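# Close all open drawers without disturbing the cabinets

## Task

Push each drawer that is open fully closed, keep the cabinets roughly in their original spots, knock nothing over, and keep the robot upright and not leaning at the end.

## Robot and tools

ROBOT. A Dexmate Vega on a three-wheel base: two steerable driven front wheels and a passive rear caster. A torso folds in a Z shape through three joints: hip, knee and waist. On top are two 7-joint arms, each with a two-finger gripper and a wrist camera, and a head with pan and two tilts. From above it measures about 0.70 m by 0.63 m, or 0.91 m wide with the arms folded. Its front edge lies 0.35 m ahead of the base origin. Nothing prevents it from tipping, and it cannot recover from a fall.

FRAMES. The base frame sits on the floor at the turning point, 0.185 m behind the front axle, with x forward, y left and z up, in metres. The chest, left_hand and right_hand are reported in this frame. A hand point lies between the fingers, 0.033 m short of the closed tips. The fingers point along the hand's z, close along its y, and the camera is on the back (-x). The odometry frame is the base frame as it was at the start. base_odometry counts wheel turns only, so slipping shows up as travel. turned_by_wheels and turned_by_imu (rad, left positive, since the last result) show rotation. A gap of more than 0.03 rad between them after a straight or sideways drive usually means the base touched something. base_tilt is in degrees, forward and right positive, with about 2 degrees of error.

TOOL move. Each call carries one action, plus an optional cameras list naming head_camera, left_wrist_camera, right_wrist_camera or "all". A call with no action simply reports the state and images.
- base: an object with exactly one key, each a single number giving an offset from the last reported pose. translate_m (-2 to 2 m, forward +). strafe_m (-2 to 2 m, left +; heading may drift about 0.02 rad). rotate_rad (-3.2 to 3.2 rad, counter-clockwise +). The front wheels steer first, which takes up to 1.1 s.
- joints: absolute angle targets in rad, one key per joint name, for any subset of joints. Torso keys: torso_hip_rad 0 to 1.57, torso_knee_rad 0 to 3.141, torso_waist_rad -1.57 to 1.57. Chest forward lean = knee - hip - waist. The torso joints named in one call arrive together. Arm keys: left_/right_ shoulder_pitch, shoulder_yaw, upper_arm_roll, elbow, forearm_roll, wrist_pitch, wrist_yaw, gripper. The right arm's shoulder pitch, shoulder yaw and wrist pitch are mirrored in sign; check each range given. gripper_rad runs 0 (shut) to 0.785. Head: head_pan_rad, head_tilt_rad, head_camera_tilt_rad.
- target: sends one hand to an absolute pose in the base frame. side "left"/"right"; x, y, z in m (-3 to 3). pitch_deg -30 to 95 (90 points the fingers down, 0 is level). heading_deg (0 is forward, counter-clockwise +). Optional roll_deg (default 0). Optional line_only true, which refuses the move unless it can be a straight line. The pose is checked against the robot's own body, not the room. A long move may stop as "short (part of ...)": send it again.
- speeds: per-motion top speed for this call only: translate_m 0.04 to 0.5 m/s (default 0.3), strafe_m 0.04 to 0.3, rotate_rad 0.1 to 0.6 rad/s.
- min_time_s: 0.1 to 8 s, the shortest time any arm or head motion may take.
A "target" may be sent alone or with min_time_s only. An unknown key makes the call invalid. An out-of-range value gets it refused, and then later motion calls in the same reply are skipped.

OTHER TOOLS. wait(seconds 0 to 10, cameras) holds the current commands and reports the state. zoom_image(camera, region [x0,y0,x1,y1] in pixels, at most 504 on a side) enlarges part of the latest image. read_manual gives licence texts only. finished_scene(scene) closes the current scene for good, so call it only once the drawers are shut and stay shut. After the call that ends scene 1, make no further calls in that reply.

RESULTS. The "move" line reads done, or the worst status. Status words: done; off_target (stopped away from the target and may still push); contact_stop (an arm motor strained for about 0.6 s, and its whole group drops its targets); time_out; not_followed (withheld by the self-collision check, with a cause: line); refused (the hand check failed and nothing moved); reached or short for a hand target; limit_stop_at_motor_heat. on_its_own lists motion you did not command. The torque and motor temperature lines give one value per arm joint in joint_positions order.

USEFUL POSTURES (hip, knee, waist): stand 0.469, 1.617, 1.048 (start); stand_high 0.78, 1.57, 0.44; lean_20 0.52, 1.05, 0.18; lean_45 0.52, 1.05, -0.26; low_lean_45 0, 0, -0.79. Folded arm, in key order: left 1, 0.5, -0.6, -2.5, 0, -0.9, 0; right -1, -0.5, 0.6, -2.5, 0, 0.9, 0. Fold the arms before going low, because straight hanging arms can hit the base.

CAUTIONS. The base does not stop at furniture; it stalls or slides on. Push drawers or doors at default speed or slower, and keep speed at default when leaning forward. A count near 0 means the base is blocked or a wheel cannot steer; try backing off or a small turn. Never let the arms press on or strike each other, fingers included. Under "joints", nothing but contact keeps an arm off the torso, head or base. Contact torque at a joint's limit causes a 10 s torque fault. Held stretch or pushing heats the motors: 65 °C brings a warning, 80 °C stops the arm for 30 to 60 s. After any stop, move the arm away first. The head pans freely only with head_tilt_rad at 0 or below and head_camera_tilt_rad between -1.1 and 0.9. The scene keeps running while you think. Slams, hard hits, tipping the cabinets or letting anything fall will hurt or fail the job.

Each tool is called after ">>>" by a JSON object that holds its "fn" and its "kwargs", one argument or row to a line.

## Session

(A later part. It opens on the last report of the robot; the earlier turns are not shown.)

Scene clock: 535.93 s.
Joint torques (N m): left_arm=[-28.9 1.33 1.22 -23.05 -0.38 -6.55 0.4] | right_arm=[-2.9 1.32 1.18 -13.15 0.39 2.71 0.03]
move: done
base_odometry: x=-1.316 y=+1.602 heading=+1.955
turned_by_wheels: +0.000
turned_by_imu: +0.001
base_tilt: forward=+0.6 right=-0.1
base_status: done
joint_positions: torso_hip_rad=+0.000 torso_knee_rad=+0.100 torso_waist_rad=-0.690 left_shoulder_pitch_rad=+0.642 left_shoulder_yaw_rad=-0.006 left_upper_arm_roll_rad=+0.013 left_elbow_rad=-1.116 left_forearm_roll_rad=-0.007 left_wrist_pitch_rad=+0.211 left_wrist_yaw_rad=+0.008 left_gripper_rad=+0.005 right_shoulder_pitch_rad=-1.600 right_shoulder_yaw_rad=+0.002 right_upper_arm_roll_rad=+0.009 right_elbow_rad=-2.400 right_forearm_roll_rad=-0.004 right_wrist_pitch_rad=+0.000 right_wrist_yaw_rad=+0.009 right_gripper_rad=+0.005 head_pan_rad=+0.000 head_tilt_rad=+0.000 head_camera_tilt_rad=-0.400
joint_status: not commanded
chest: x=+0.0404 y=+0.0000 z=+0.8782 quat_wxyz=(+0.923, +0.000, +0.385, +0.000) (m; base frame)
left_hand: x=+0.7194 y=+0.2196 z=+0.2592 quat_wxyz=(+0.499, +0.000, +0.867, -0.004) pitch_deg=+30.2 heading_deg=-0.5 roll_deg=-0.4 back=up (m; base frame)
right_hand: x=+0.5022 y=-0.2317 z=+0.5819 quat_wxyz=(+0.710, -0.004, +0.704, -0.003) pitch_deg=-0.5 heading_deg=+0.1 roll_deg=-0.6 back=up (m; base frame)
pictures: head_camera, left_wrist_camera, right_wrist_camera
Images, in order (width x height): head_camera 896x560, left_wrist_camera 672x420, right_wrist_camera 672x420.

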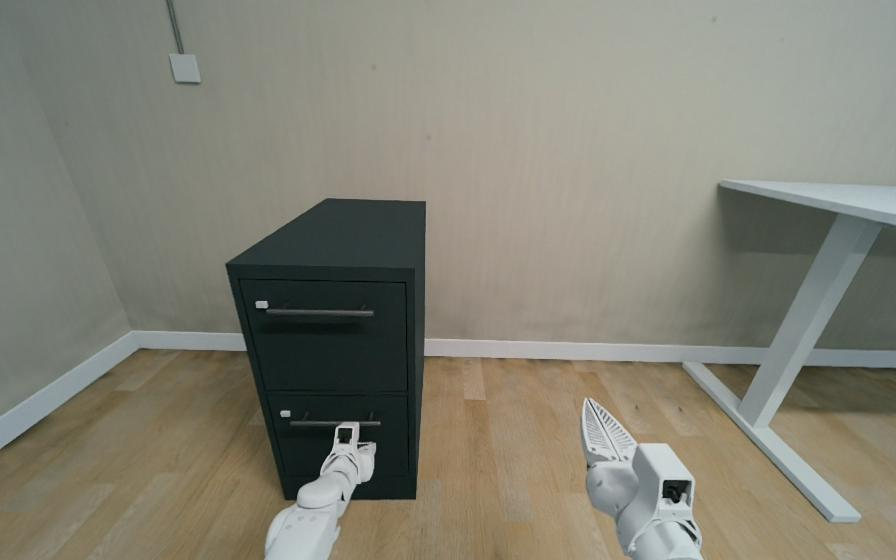

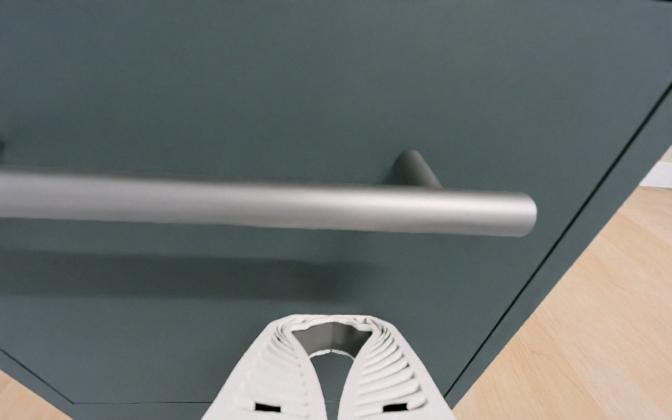

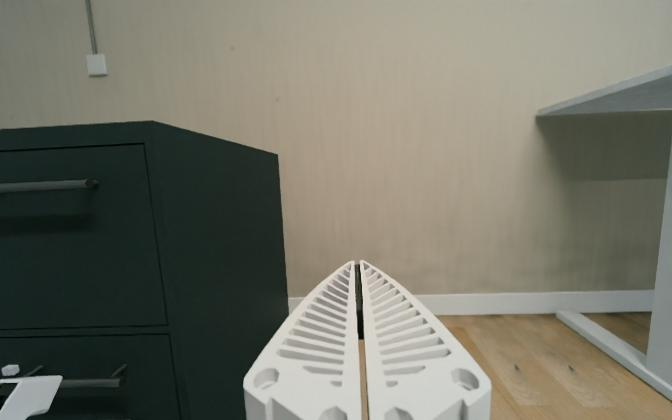

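>>> {"fn": "move", "kwargs": {
  "base": {"translate_m": -0.5}
}}

>>> {"fn": "move", "kwargs": {
  "base": {"rotate_rad": 1.597},
  "cameras": ["all"]
}}

Scene clock: 558.00 s.
Joint torques (N m): left_arm=[-11.82 0.22 0.94 -13.74 0.33 -1.23 0.25] | right_arm=[-3.16 0.53 0.79 -12.67 0.34 2.51 0.17]
move: done
base_odometry: x=-1.127 y=+1.139 heading=+1.954
turned_by_wheels: -0.001
turned_by_imu: -0.001
base_tilt: forward=+0.6 right=-0.1
base_status: done
joint_positions: torso_hip_rad=+0.000 torso_knee_rad=+0.100 torso_waist_rad=-0.690 left_shoulder_pitch_rad=+0.641 left_shoulder_yaw_rad=-0.006 left_upper_arm_roll_rad=+0.013 left_elbow_rad=-1.117 left_forearm_roll_rad=-0.007 left_wrist_pitch_rad=+0.209 left_wrist_yaw_rad=+0.008 left_gripper_rad=+0.005 right_shoulder_pitch_rad=-1.600 right_shoulder_yaw_rad=+0.002 right_upper_arm_roll_rad=+0.009 right_elbow_rad=-2.400 right_forearm_roll_rad=-0.004 right_wrist_pitch_rad=+0.000 right_wrist_yaw_rad=+0.009 right_gripper_rad=+0.005 head_pan_rad=+0.000 head_tilt_rad=+0.000 head_camera_tilt_rad=-0.400
joint_status: not commanded
chest: x=+0.0404 y=+0.0000 z=+0.8782 quat_wxyz=(+0.923, +0.000, +0.385, +0.000) (m; base frame)
left_hand: x=+0.7203 y=+0.2196 z=+0.2604 quat_wxyz=(+0.500, +0.000, +0.866, -0.004) pitch_deg=+30.0 heading_deg=-0.5 roll_deg=-0.4 back=up (m; base frame)
right_hand: x=+0.5022 y=-0.2317 z=+0.5819 quat_wxyz=(+0.710, -0.004, +0.704, -0.003) pitch_deg=-0.5 heading_deg=+0.1 roll_deg=-0.6 back=up (m; base frame)
pictures: none

Scene clock: 562.23 s.
Joint torques (N m): left_arm=[-14.3 -0.98 -0.61 -13.1 0.41 -1.74 0.18] | right_arm=[-4.7 1.09 0.78 -12.58 0.33 2.35 0.17]
move: done
base_odometry: x=-1.126 y=+1.140 heading=-2.730
turned_by_wheels: +1.599
turned_by_imu: +1.566
base_tilt: forward=+0.7 right=+0.0
base_status: done
joint_positions: torso_hip_rad=+0.000 torso_knee_rad=+0.100 torso_waist_rad=-0.690 left_shoulder_pitch_rad=+0.641 left_shoulder_yaw_rad=-0.006 left_upper_arm_roll_rad=+0.013 left_elbow_rad=-1.117 left_forearm_roll_rad=-0.007 left_wrist_pitch_rad=+0.209 left_wrist_yaw_rad=+0.008 left_gripper_rad=+0.005 right_shoulder_pitch_rad=-1.600 right_shoulder_yaw_rad=+0.002 right_upper_arm_roll_rad=+0.009 right_elbow_rad=-2.400 right_forearm_roll_rad=-0.004 right_wrist_pitch_rad=+0.000 right_wrist_yaw_rad=+0.009 right_gripper_rad=+0.005 head_pan_rad=+0.000 head_tilt_rad=+0.000 head_camera_tilt_rad=-0.400
joint_status: not commanded
chest: x=+0.0404 y=+0.0000 z=+0.8782 quat_wxyz=(+0.923, +0.000, +0.385, +0.000) (m; base frame)
left_hand: x=+0.7203 y=+0.2196 z=+0.2604 quat_wxyz=(+0.500, +0.000, +0.866, -0.004) pitch_deg=+30.0 heading_deg=-0.5 roll_deg=-0.4 back=up (m; base frame)
right_hand: x=+0.5022 y=-0.2317 z=+0.5819 quat_wxyz=(+0.710, -0.004, +0.704, -0.003) pitch_deg=-0.5 heading_deg=+0.1 roll_deg=-0.6 back=up (m; base frame)
pictures: head_camera, left_wrist_camera, right_wrist_camera
Images, in order (width x height): head_camera 896x560, left_wrist_camera 672x420, right_wrist_camera 672x420.

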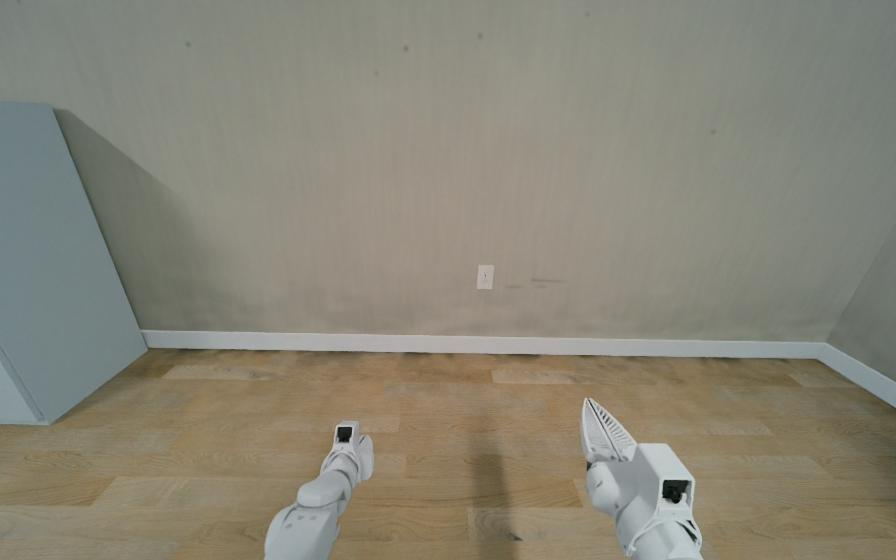

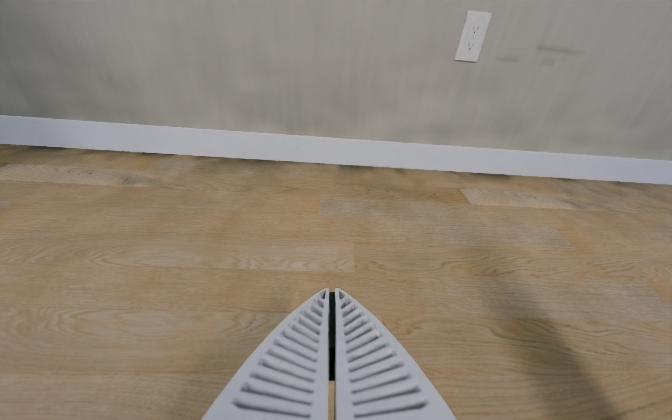

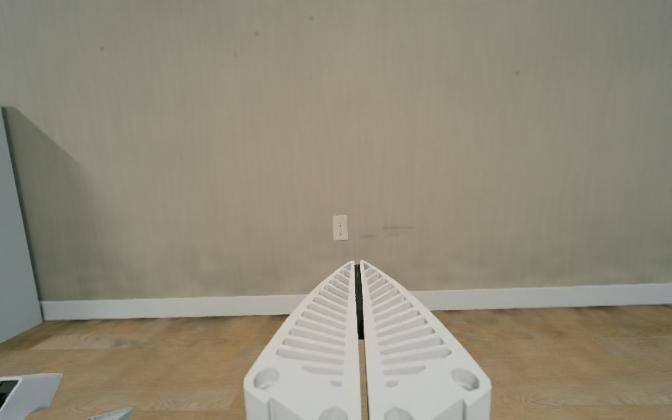

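>>> {"fn": "move", "kwargs": {
  "base": {"translate_m": -0.5},
  "joints": {"left_shoulder_pitch_rad": 0.038, "left_elbow_rad": -1.618, "left_wrist_pitch_rad": 0.79}
}}

>>> {"fn": "move", "kwargs": {
  "base": {"strafe_m": 1.45},
  "cameras": ["all"]
}}

Scene clock: 579.53 s.
Joint torques (N m): left_arm=[-23.37 -1.05 -0.13 -13.21 0 -3.62 0.24] | right_arm=[-3.76 0.96 0.75 -13.39 0.32 2.32 0.16]
move: done
base_odometry: x=-0.669 y=+1.342 heading=-2.729
turned_by_wheels: +0.001
turned_by_imu: +0.002
base_tilt: forward=+0.7 right=-0.1
base_status: done
joint_positions: torso_hip_rad=+0.000 torso_knee_rad=+0.100 torso_waist_rad=-0.690 left_shoulder_pitch_rad=+0.044 left_shoulder_yaw_rad=-0.006 left_upper_arm_roll_rad=+0.013 left_elbow_rad=-1.613 left_forearm_roll_rad=-0.007 left_wrist_pitch_rad=+0.785 left_wrist_yaw_rad=+0.008 left_gripper_rad=+0.005 right_shoulder_pitch_rad=-1.600 right_shoulder_yaw_rad=+0.002 right_upper_arm_roll_rad=+0.009 right_elbow_rad=-2.400 right_forearm_roll_rad=-0.004 right_wrist_pitch_rad=+0.000 right_wrist_yaw_rad=+0.009 right_gripper_rad=+0.005 head_pan_rad=+0.000 head_tilt_rad=+0.000 head_camera_tilt_rad=-0.400
joint_status: all done
chest: x=+0.0404 y=+0.0000 z=+0.8782 quat_wxyz=(+0.923, +0.000, +0.385, +0.000) (m; base frame)
left_hand: x=+0.9008 y=+0.2185 z=+0.8437 quat_wxyz=(+0.705, +0.004, +0.709, -0.004) pitch_deg=+0.3 heading_deg=-0.6 roll_deg=+0.0 back=up (m; base frame)
right_hand: x=+0.5022 y=-0.2317 z=+0.5819 quat_wxyz=(+0.710, -0.004, +0.704, -0.003) pitch_deg=-0.5 heading_deg=+0.1 roll_deg=-0.6 back=up (m; base frame)
pictures: none

Scene clock: 586.53 s.
Joint torques (N m): left_arm=[-22.09 0.93 1.7 -12.15 -0.24 -1.93 0.13] | right_arm=[-4.31 1.26 0.59 -12.17 0.22 2.07 0.2]
move: done
base_odometry: x=-0.079 y=+0.019 heading=-2.718
turned_by_wheels: +0.011
turned_by_imu: +0.000
base_tilt: forward=+0.7 right=-0.1
base_status: done
joint_positions: torso_hip_rad=+0.000 torso_knee_rad=+0.100 torso_waist_rad=-0.690 left_shoulder_pitch_rad=+0.038 left_shoulder_yaw_rad=-0.006 left_upper_arm_roll_rad=+0.013 left_elbow_rad=-1.618 left_forearm_roll_rad=-0.007 left_wrist_pitch_rad=+0.790 left_wrist_yaw_rad=+0.008 left_gripper_rad=+0.005 right_shoulder_pitch_rad=-1.600 right_shoulder_yaw_rad=+0.002 right_upper_arm_roll_rad=+0.009 right_elbow_rad=-2.400 right_forearm_roll_rad=-0.004 right_wrist_pitch_rad=+0.000 right_wrist_yaw_rad=+0.009 right_gripper_rad=+0.005 head_pan_rad=+0.000 head_tilt_rad=+0.000 head_camera_tilt_rad=-0.400
joint_status: not commanded
chest: x=+0.0404 y=+0.0000 z=+0.8782 quat_wxyz=(+0.923, +0.000, +0.385, +0.000) (m; base frame)
left_hand: x=+0.9002 y=+0.2185 z=+0.8496 quat_wxyz=(+0.707, +0.004, +0.707, -0.004) pitch_deg=+0.0 heading_deg=-0.6 roll_deg=+0.0 back=up (m; base frame)
right_hand: x=+0.5022 y=-0.2317 z=+0.5819 quat_wxyz=(+0.710, -0.004, +0.704, -0.003) pitch_deg=-0.5 heading_deg=+0.1 roll_deg=-0.6 back=up (m; base frame)
pictures: head_camera, left_wrist_camera, right_wrist_camera
Images, in order (width x height): head_camera 896x560, left_wrist_camera 672x420, right_wrist_camera 672x420.

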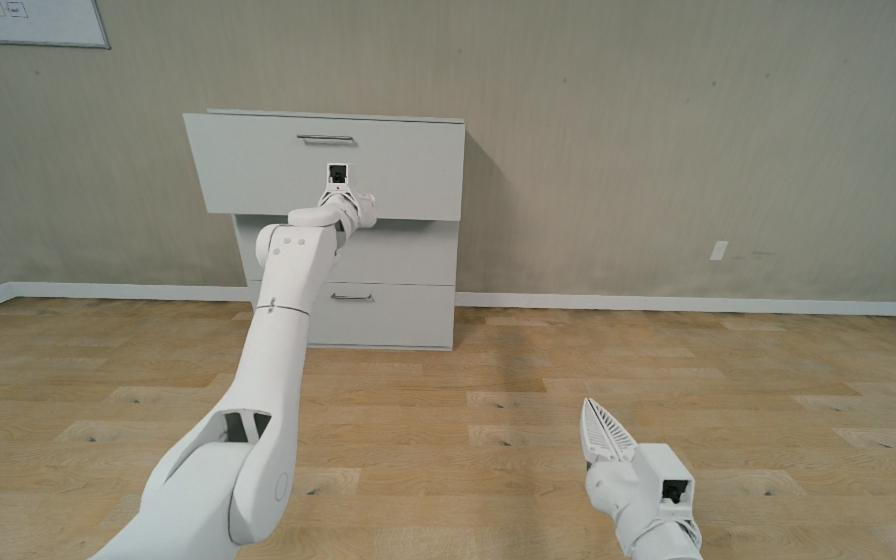

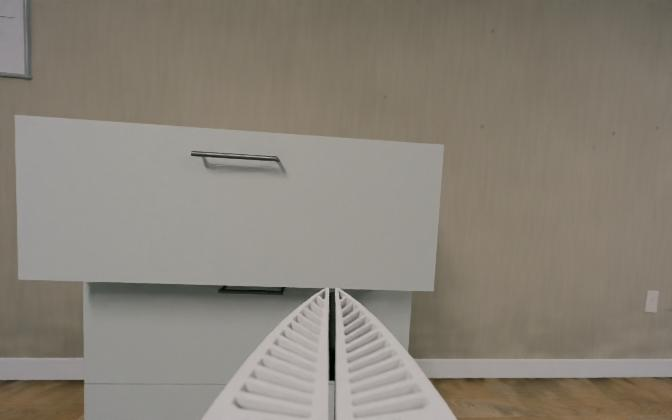

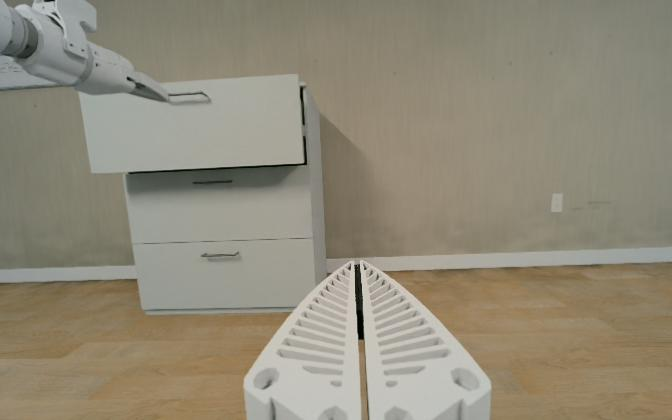

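>>> {"fn": "move", "kwargs": {
  "base": {"translate_m": 0.56},
  "speeds": {"translate_m": 0.12},
  "cameras": ["all"]
}}

Scene clock: 608.03 s.
Joint torques (N m): left_arm=[-37.14 7.35 -11.63 11.01 2.68 -8.34 4.37] | right_arm=[-3.18 1.54 0.88 -12.16 0.36 2.47 0.17]
move: time_out
base_odometry: x=-0.587 y=-0.212 heading=-2.715
turned_by_wheels: +0.003
turned_by_imu: +0.014
base_tilt: forward=+0.6 right=+0.0
base_status: translate_m time_out (by the wheels' count: +0.559 of +0.560)
joint_positions: torso_hip_rad=+0.001 torso_knee_rad=+0.099 torso_waist_rad=-0.689 left_shoulder_pitch_rad=+0.039 left_shoulder_yaw_rad=-0.006 left_upper_arm_roll_rad=+0.014 left_elbow_rad=-1.620 left_forearm_roll_rad=-0.008 left_wrist_pitch_rad=+0.792 left_wrist_yaw_rad=+0.007 left_gripper_rad=+0.005 right_shoulder_pitch_rad=-1.600 right_shoulder_yaw_rad=+0.002 right_upper_arm_roll_rad=+0.009 right_elbow_rad=-2.400 right_forearm_roll_rad=-0.004 right_wrist_pitch_rad=+0.000 right_wrist_yaw_rad=+0.009 right_gripper_rad=+0.005 head_pan_rad=+0.000 head_tilt_rad=+0.000 head_camera_tilt_rad=-0.400
joint_status: not commanded
chest: x=+0.0390 y=+0.0000 z=+0.8784 quat_wxyz=(+0.924, +0.000, +0.384, +0.000) (m; base frame)
left_hand: x=+0.8986 y=+0.2172 z=+0.8518 quat_wxyz=(+0.707, +0.004, +0.707, -0.005) pitch_deg=-0.1 heading_deg=-0.8 roll_deg=-0.1 back=up (m; base frame)
right_hand: x=+0.5017 y=-0.2317 z=+0.5835 quat_wxyz=(+0.711, -0.004, +0.703, -0.003) pitch_deg=-0.7 heading_deg=+0.1 roll_deg=-0.6 back=up (m; base frame)
pictures: head_camera, left_wrist_camera, right_wrist_camera
Images, in order (width x height): head_camera 896x560, left_wrist_camera 672x420, right_wrist_camera 672x420.

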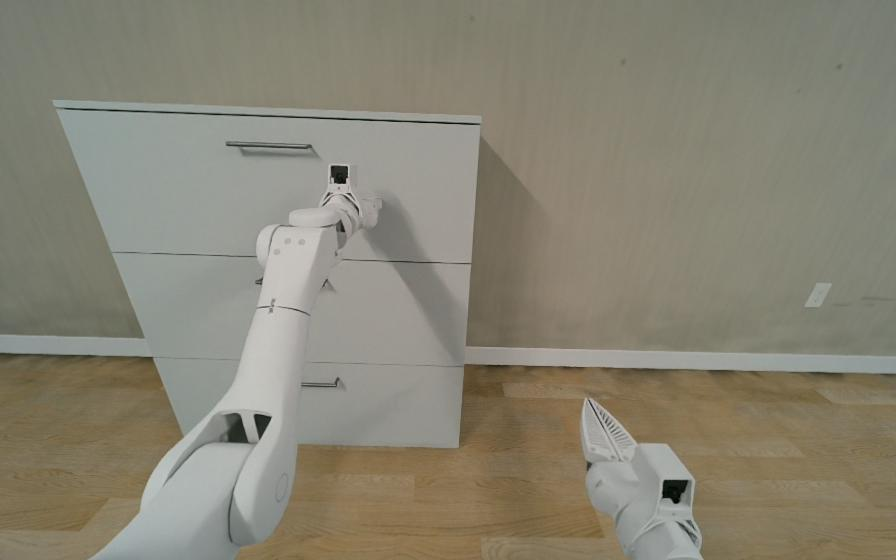

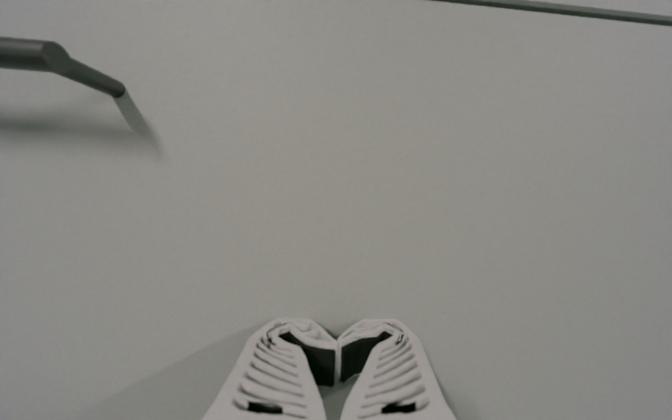

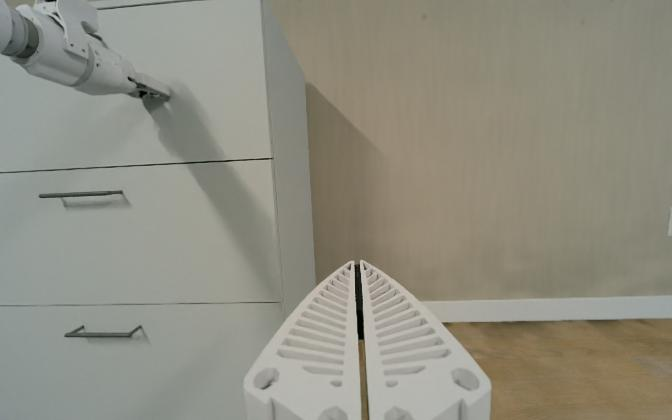

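>>> {"fn": "move", "kwargs": {
  "base": {"translate_m": -0.45},
  "cameras": ["all"]
}}

Scene clock: 616.20 s.
Joint torques (N m): left_arm=[-21.37 -1.03 1.24 -13.3 -0.2 -2.83 -0.07] | right_arm=[-4.24 0.59 0.62 -12.64 0.33 2.54 0.24]
Motor temperatures (°C): left_arm=[32 30 30 32 34 42 35] | right_arm=[29 28 29 33 34 36 35]
move: done
base_odometry: x=-0.178 y=-0.024 heading=-2.715
turned_by_wheels: +0.001
turned_by_imu: +0.001
base_tilt: forward=+0.7 right=-0.1
base_status: done
joint_positions: torso_hip_rad=+0.000 torso_knee_rad=+0.100 torso_waist_rad=-0.690 left_shoulder_pitch_rad=+0.038 left_shoulder_yaw_rad=-0.006 left_upper_arm_roll_rad=+0.013 left_elbow_rad=-1.618 left_forearm_roll_rad=-0.007 left_wrist_pitch_rad=+0.790 left_wrist_yaw_rad=+0.008 left_gripper_rad=+0.005 right_shoulder_pitch_rad=-1.600 right_shoulder_yaw_rad=+0.002 right_upper_arm_roll_rad=+0.009 right_elbow_rad=-2.400 right_forearm_roll_rad=-0.004 right_wrist_pitch_rad=+0.000 right_wrist_yaw_rad=+0.009 right_gripper_rad=+0.005 head_pan_rad=+0.000 head_tilt_rad=+0.000 head_camera_tilt_rad=-0.400
joint_status: not commanded
chest: x=+0.0404 y=+0.0000 z=+0.8782 quat_wxyz=(+0.923, +0.000, +0.385, +0.000) (m; base frame)
left_hand: x=+0.9002 y=+0.2186 z=+0.8497 quat_wxyz=(+0.707, +0.004, +0.707, -0.004) pitch_deg=+0.0 heading_deg=-0.6 roll_deg=+0.0 back=up (m; base frame)
right_hand: x=+0.5022 y=-0.2317 z=+0.5820 quat_wxyz=(+0.710, -0.004, +0.704, -0.003) pitch_deg=-0.5 heading_deg=+0.1 roll_deg=-0.6 back=up (m; base frame)
pictures: head_camera, left_wrist_camera, right_wrist_camera
Images, in order (width x height): head_camera 896x560, left_wrist_camera 672x420, right_wrist_camera 672x420.

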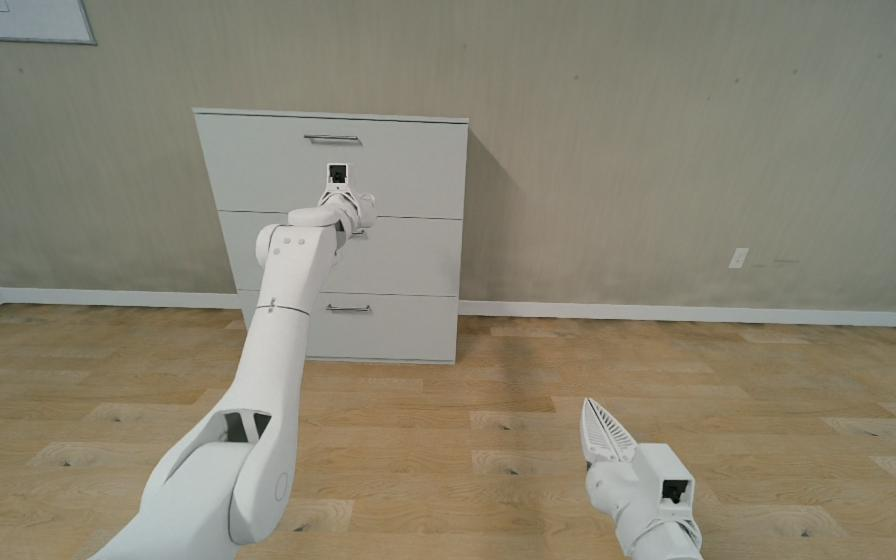

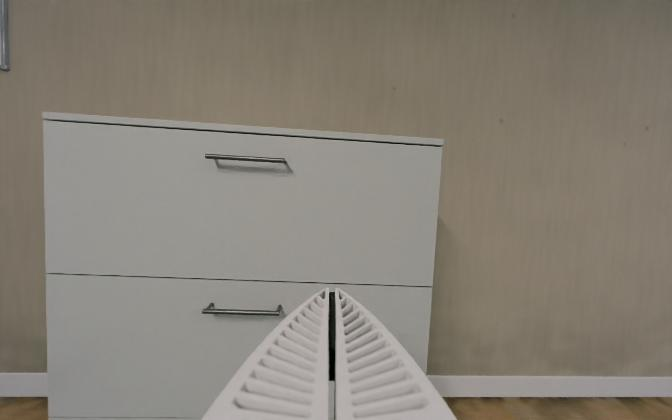

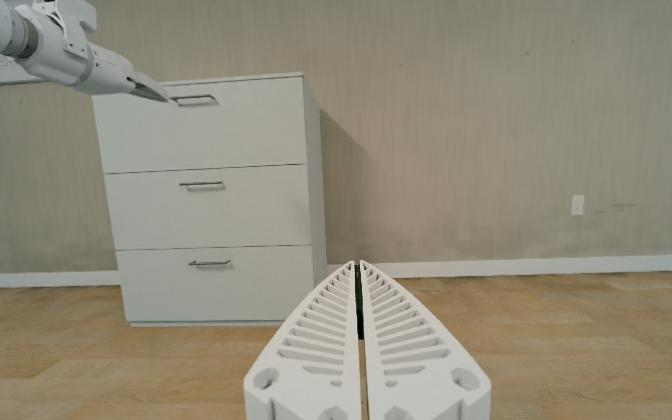

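>>> {"fn": "move", "kwargs": {
  "joints": {"left_shoulder_pitch_rad": 1.6, "left_elbow_rad": -2.4, "left_wrist_pitch_rad": 0.0},
  "cameras": ["head_camera"]
}}

>>> {"fn": "move", "kwargs": {
  "base": {"rotate_rad": 3.1416},
  "cameras": ["head_camera"]
}}

>>> {"fn": "move", "kwargs": {
  "base": {"rotate_rad": 3.1416},
  "cameras": ["head_camera"]
}}

Scene clock: 637.47 s.
Joint torques (N m): left_arm=[5.35 0.4 -0.08 -13.68 -0.34 -1.34 -0.29] | right_arm=[-3.04 1.39 0.74 -12.32 0.4 1.9 0.25]
move: done
base_odometry: x=-0.178 y=-0.024 heading=-2.715
turned_by_wheels: +0.000
turned_by_imu: +0.002
base_tilt: forward=+0.6 right=-0.1
base_status: not commanded
joint_positions: torso_hip_rad=+0.000 torso_knee_rad=+0.100 torso_waist_rad=-0.690 left_shoulder_pitch_rad=+1.594 left_shoulder_yaw_rad=-0.006 left_upper_arm_roll_rad=+0.013 left_elbow_rad=-2.396 left_forearm_roll_rad=-0.007 left_wrist_pitch_rad=+0.004 left_wrist_yaw_rad=+0.008 left_gripper_rad=+0.005 right_shoulder_pitch_rad=-1.600 right_shoulder_yaw_rad=+0.002 right_upper_arm_roll_rad=+0.009 right_elbow_rad=-2.400 right_forearm_roll_rad=-0.004 right_wrist_pitch_rad=+0.000 right_wrist_yaw_rad=+0.009 right_gripper_rad=+0.005 head_pan_rad=+0.000 head_tilt_rad=+0.000 head_camera_tilt_rad=-0.400
joint_status: all done
chest: x=+0.0404 y=+0.0000 z=+0.8782 quat_wxyz=(+0.923, +0.000, +0.385, +0.000) (m; base frame)
left_hand: x=+0.5039 y=+0.2259 z=+0.5813 quat_wxyz=(+0.710, -0.009, +0.704, -0.006) pitch_deg=-0.5 heading_deg=+0.2 roll_deg=-1.2 back=up (m; base frame)
right_hand: x=+0.5022 y=-0.2317 z=+0.5820 quat_wxyz=(+0.710, -0.004, +0.704, -0.003) pitch_deg=-0.5 heading_deg=+0.1 roll_deg=-0.6 back=up (m; base frame)
pictures: head_camera
Images, in order (width x height): head_camera 896x560.

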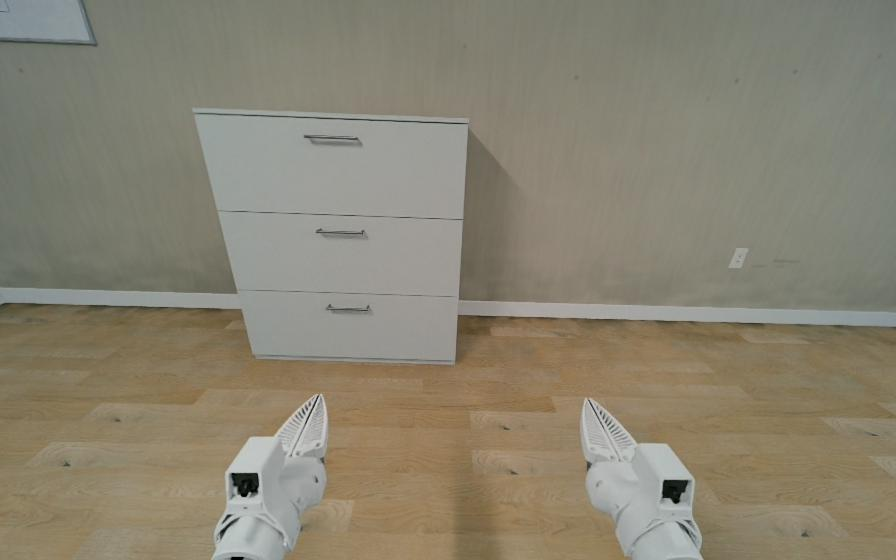

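Scene clock: 644.30 s.
Joint torques (N m): left_arm=[3.8 -1.66 1.41 -14.7 -0.41 -2.7 -0.52] | right_arm=[-3.24 1.03 1.01 -12.02 0.32 2.54 0.22]
move: done
base_odometry: x=-0.180 y=-0.024 heading=+0.432
turned_by_wheels: +3.146
turned_by_imu: +3.087
base_tilt: forward=+0.7 right=-0.1
base_status: done
joint_positions: torso_hip_rad=+0.000 torso_knee_rad=+0.100 torso_waist_rad=-0.690 left_shoulder_pitch_rad=+1.600 left_shoulder_yaw_rad=-0.006 left_upper_arm_roll_rad=+0.013 left_elbow_rad=-2.400 left_forearm_roll_rad=-0.007 left_wrist_pitch_rad=+0.000 left_wrist_yaw_rad=+0.008 left_gripper_rad=+0.005 right_shoulder_pitch_rad=-1.600 right_shoulder_yaw_rad=+0.002 right_upper_arm_roll_rad=+0.009 right_elbow_rad=-2.400 right_forearm_roll_rad=-0.004 right_wrist_pitch_rad=+0.000 right_wrist_yaw_rad=+0.009 right_gripper_rad=+0.005 head_pan_rad=+0.000 head_tilt_rad=+0.000 head_camera_tilt_rad=-0.400
joint_status: not commanded
chest: x=+0.0404 y=+0.0000 z=+0.8782 quat_wxyz=(+0.923, +0.000, +0.385, +0.000) (m; base frame)
left_hand: x=+0.5022 y=+0.2260 z=+0.5820 quat_wxyz=(+0.710, -0.009, +0.704, -0.006) pitch_deg=-0.5 heading_deg=+0.2 roll_deg=-1.2 back=up (m; base frame)
right_hand: x=+0.5022 y=-0.2317 z=+0.5820 quat_wxyz=(+0.710, -0.004, +0.704, -0.003) pitch_deg=-0.5 heading_deg=+0.1 roll_deg=-0.6 back=up (m; base frame)
pictures: head_camera
Images, in order (width x height): head_camera 896x560.

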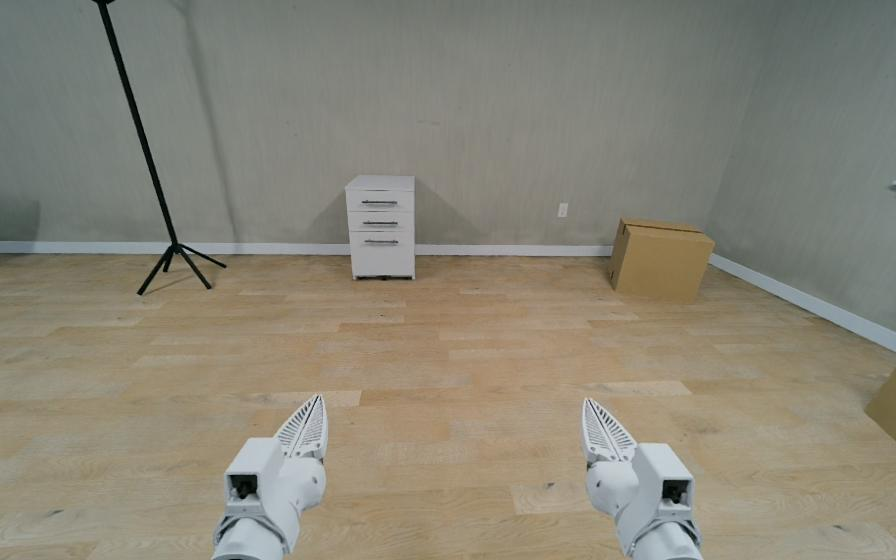

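Scene clock: 650.87 s.
Joint torques (N m): left_arm=[2.63 -2.23 1.93 -13.74 -0.21 -2.48 -0.36] | right_arm=[-4.38 0.94 1 -11.92 0.29 2.31 0.18]
move: done
base_odometry: x=-0.179 y=-0.024 heading=-2.706
turned_by_wheels: +3.146
turned_by_imu: +3.085
base_tilt: forward=+0.6 right=+0.0
base_status: done
joint_positions: torso_hip_rad=+0.000 torso_knee_rad=+0.100 torso_waist_rad=-0.690 left_shoulder_pitch_rad=+1.600 left_shoulder_yaw_rad=-0.006 left_upper_arm_roll_rad=+0.013 left_elbow_rad=-2.400 left_forearm_roll_rad=-0.007 left_wrist_pitch_rad=+0.000 left_wrist_yaw_rad=+0.008 left_gripper_rad=+0.005 right_shoulder_pitch_rad=-1.600 right_shoulder_yaw_rad=+0.002 right_upper_arm_roll_rad=+0.009 right_elbow_rad=-2.400 right_forearm_roll_rad=-0.004 right_wrist_pitch_rad=+0.000 right_wrist_yaw_rad=+0.009 right_gripper_rad=+0.005 head_pan_rad=+0.000 head_tilt_rad=+0.000 head_camera_tilt_rad=-0.400
joint_status: not commanded
chest: x=+0.0404 y=+0.0000 z=+0.8782 quat_wxyz=(+0.923, +0.000, +0.385, +0.000) (m; base frame)
left_hand: x=+0.5022 y=+0.2260 z=+0.5820 quat_wxyz=(+0.710, -0.009, +0.704, -0.006) pitch_deg=-0.5 heading_deg=+0.2 roll_deg=-1.2 back=up (m; base frame)
right_hand: x=+0.5022 y=-0.2317 z=+0.5820 quat_wxyz=(+0.710, -0.004, +0.704, -0.003) pitch_deg=-0.5 heading_deg=+0.1 roll_deg=-0.6 back=up (m; base frame)
pictures: head_camera
Images, in order (width x height): head_camera 896x560.

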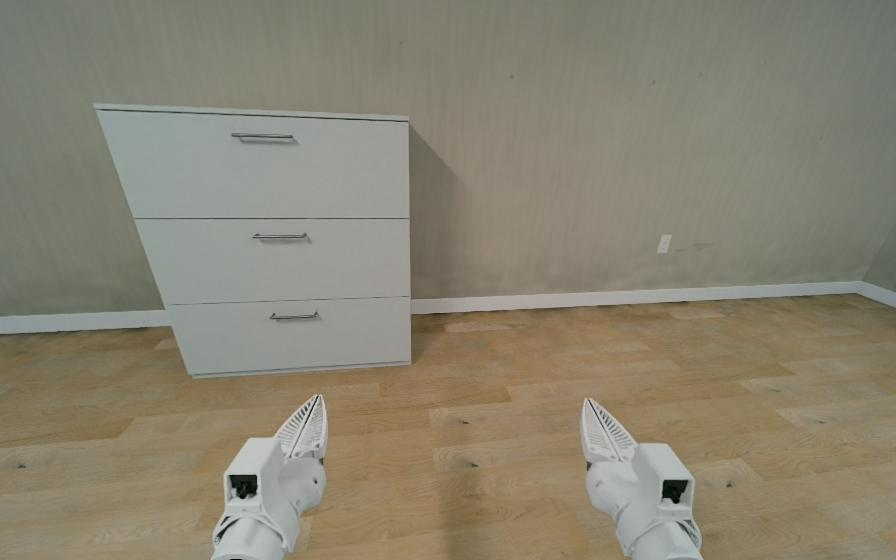

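>>> {"fn": "zoom_image", "kwargs": {
  "camera": "head_camera",
  "region": [290, 380, 350, 420]
}}

>>> {"fn": "zoom_image", "kwargs": {
  "camera": "head_camera",
  "region": [560, 380, 620, 420]
}}

Scaled by 8.400 from the camera's 896x560 image, which has a finer 960x600 frame.

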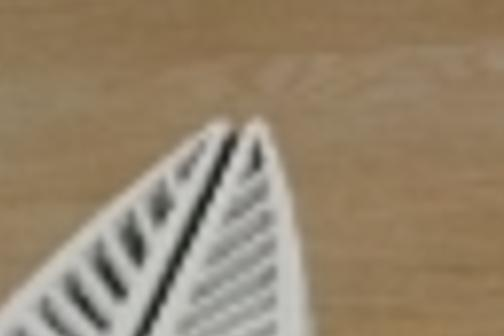

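Scaled by 8.400 from the camera's 896x560 image, which has a finer 960x600 frame.

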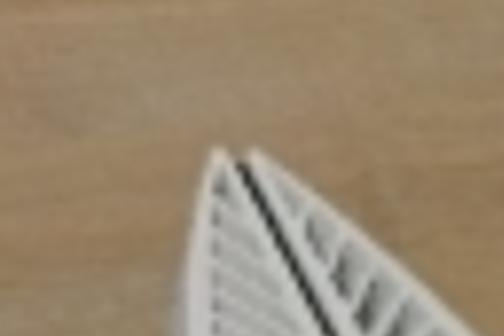

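>>> {"fn": "zoom_image", "kwargs": {
  "camera": "head_camera",
  "region": [80, 90, 160, 140]
}}

>>> {"fn": "zoom_image", "kwargs": {
  "camera": "head_camera",
  "region": [160, 345, 240, 395]
}}

>>> {"fn": "zoom_image", "kwargs": {
  "camera": "head_camera",
  "region": [370, 90, 450, 140]
}}

>>> {"fn": "zoom_image", "kwargs": {
  "camera": "head_camera",
  "region": [370, 335, 450, 385]
}}

Scaled by 6.300 from the camera's 896x560 image, which has a finer 960x600 frame.

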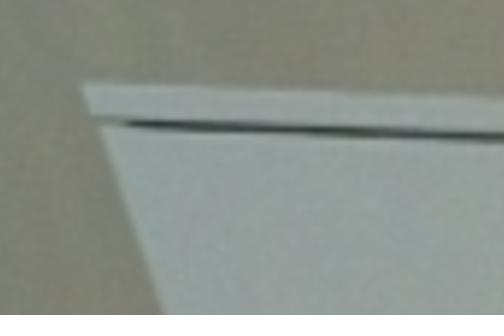

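Scaled by 6.300 from the camera's 896x560 image, which has a finer 960x600 frame.

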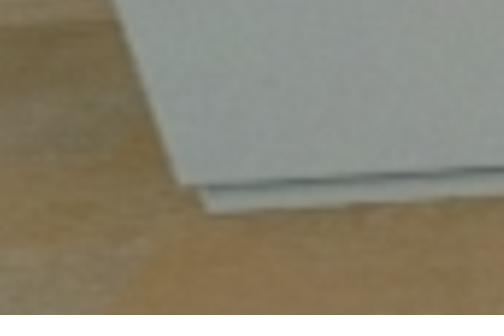

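Scaled by 6.300 from the camera's 896x560 image, which has a finer 960x600 frame.

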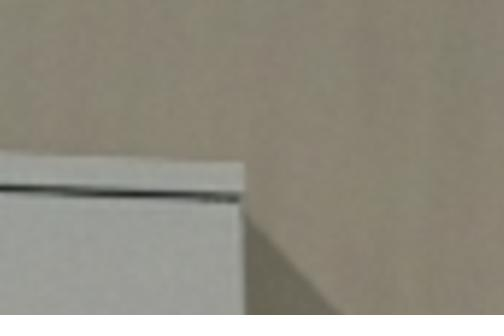

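Scaled by 6.300 from the camera's 896x560 image, which has a finer 960x600 frame.

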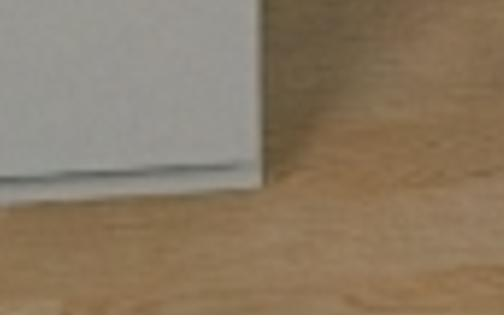

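>>> {"fn": "finished_scene", "kwargs": {
  "scene": 1
}}

The scene is finished: the task was done.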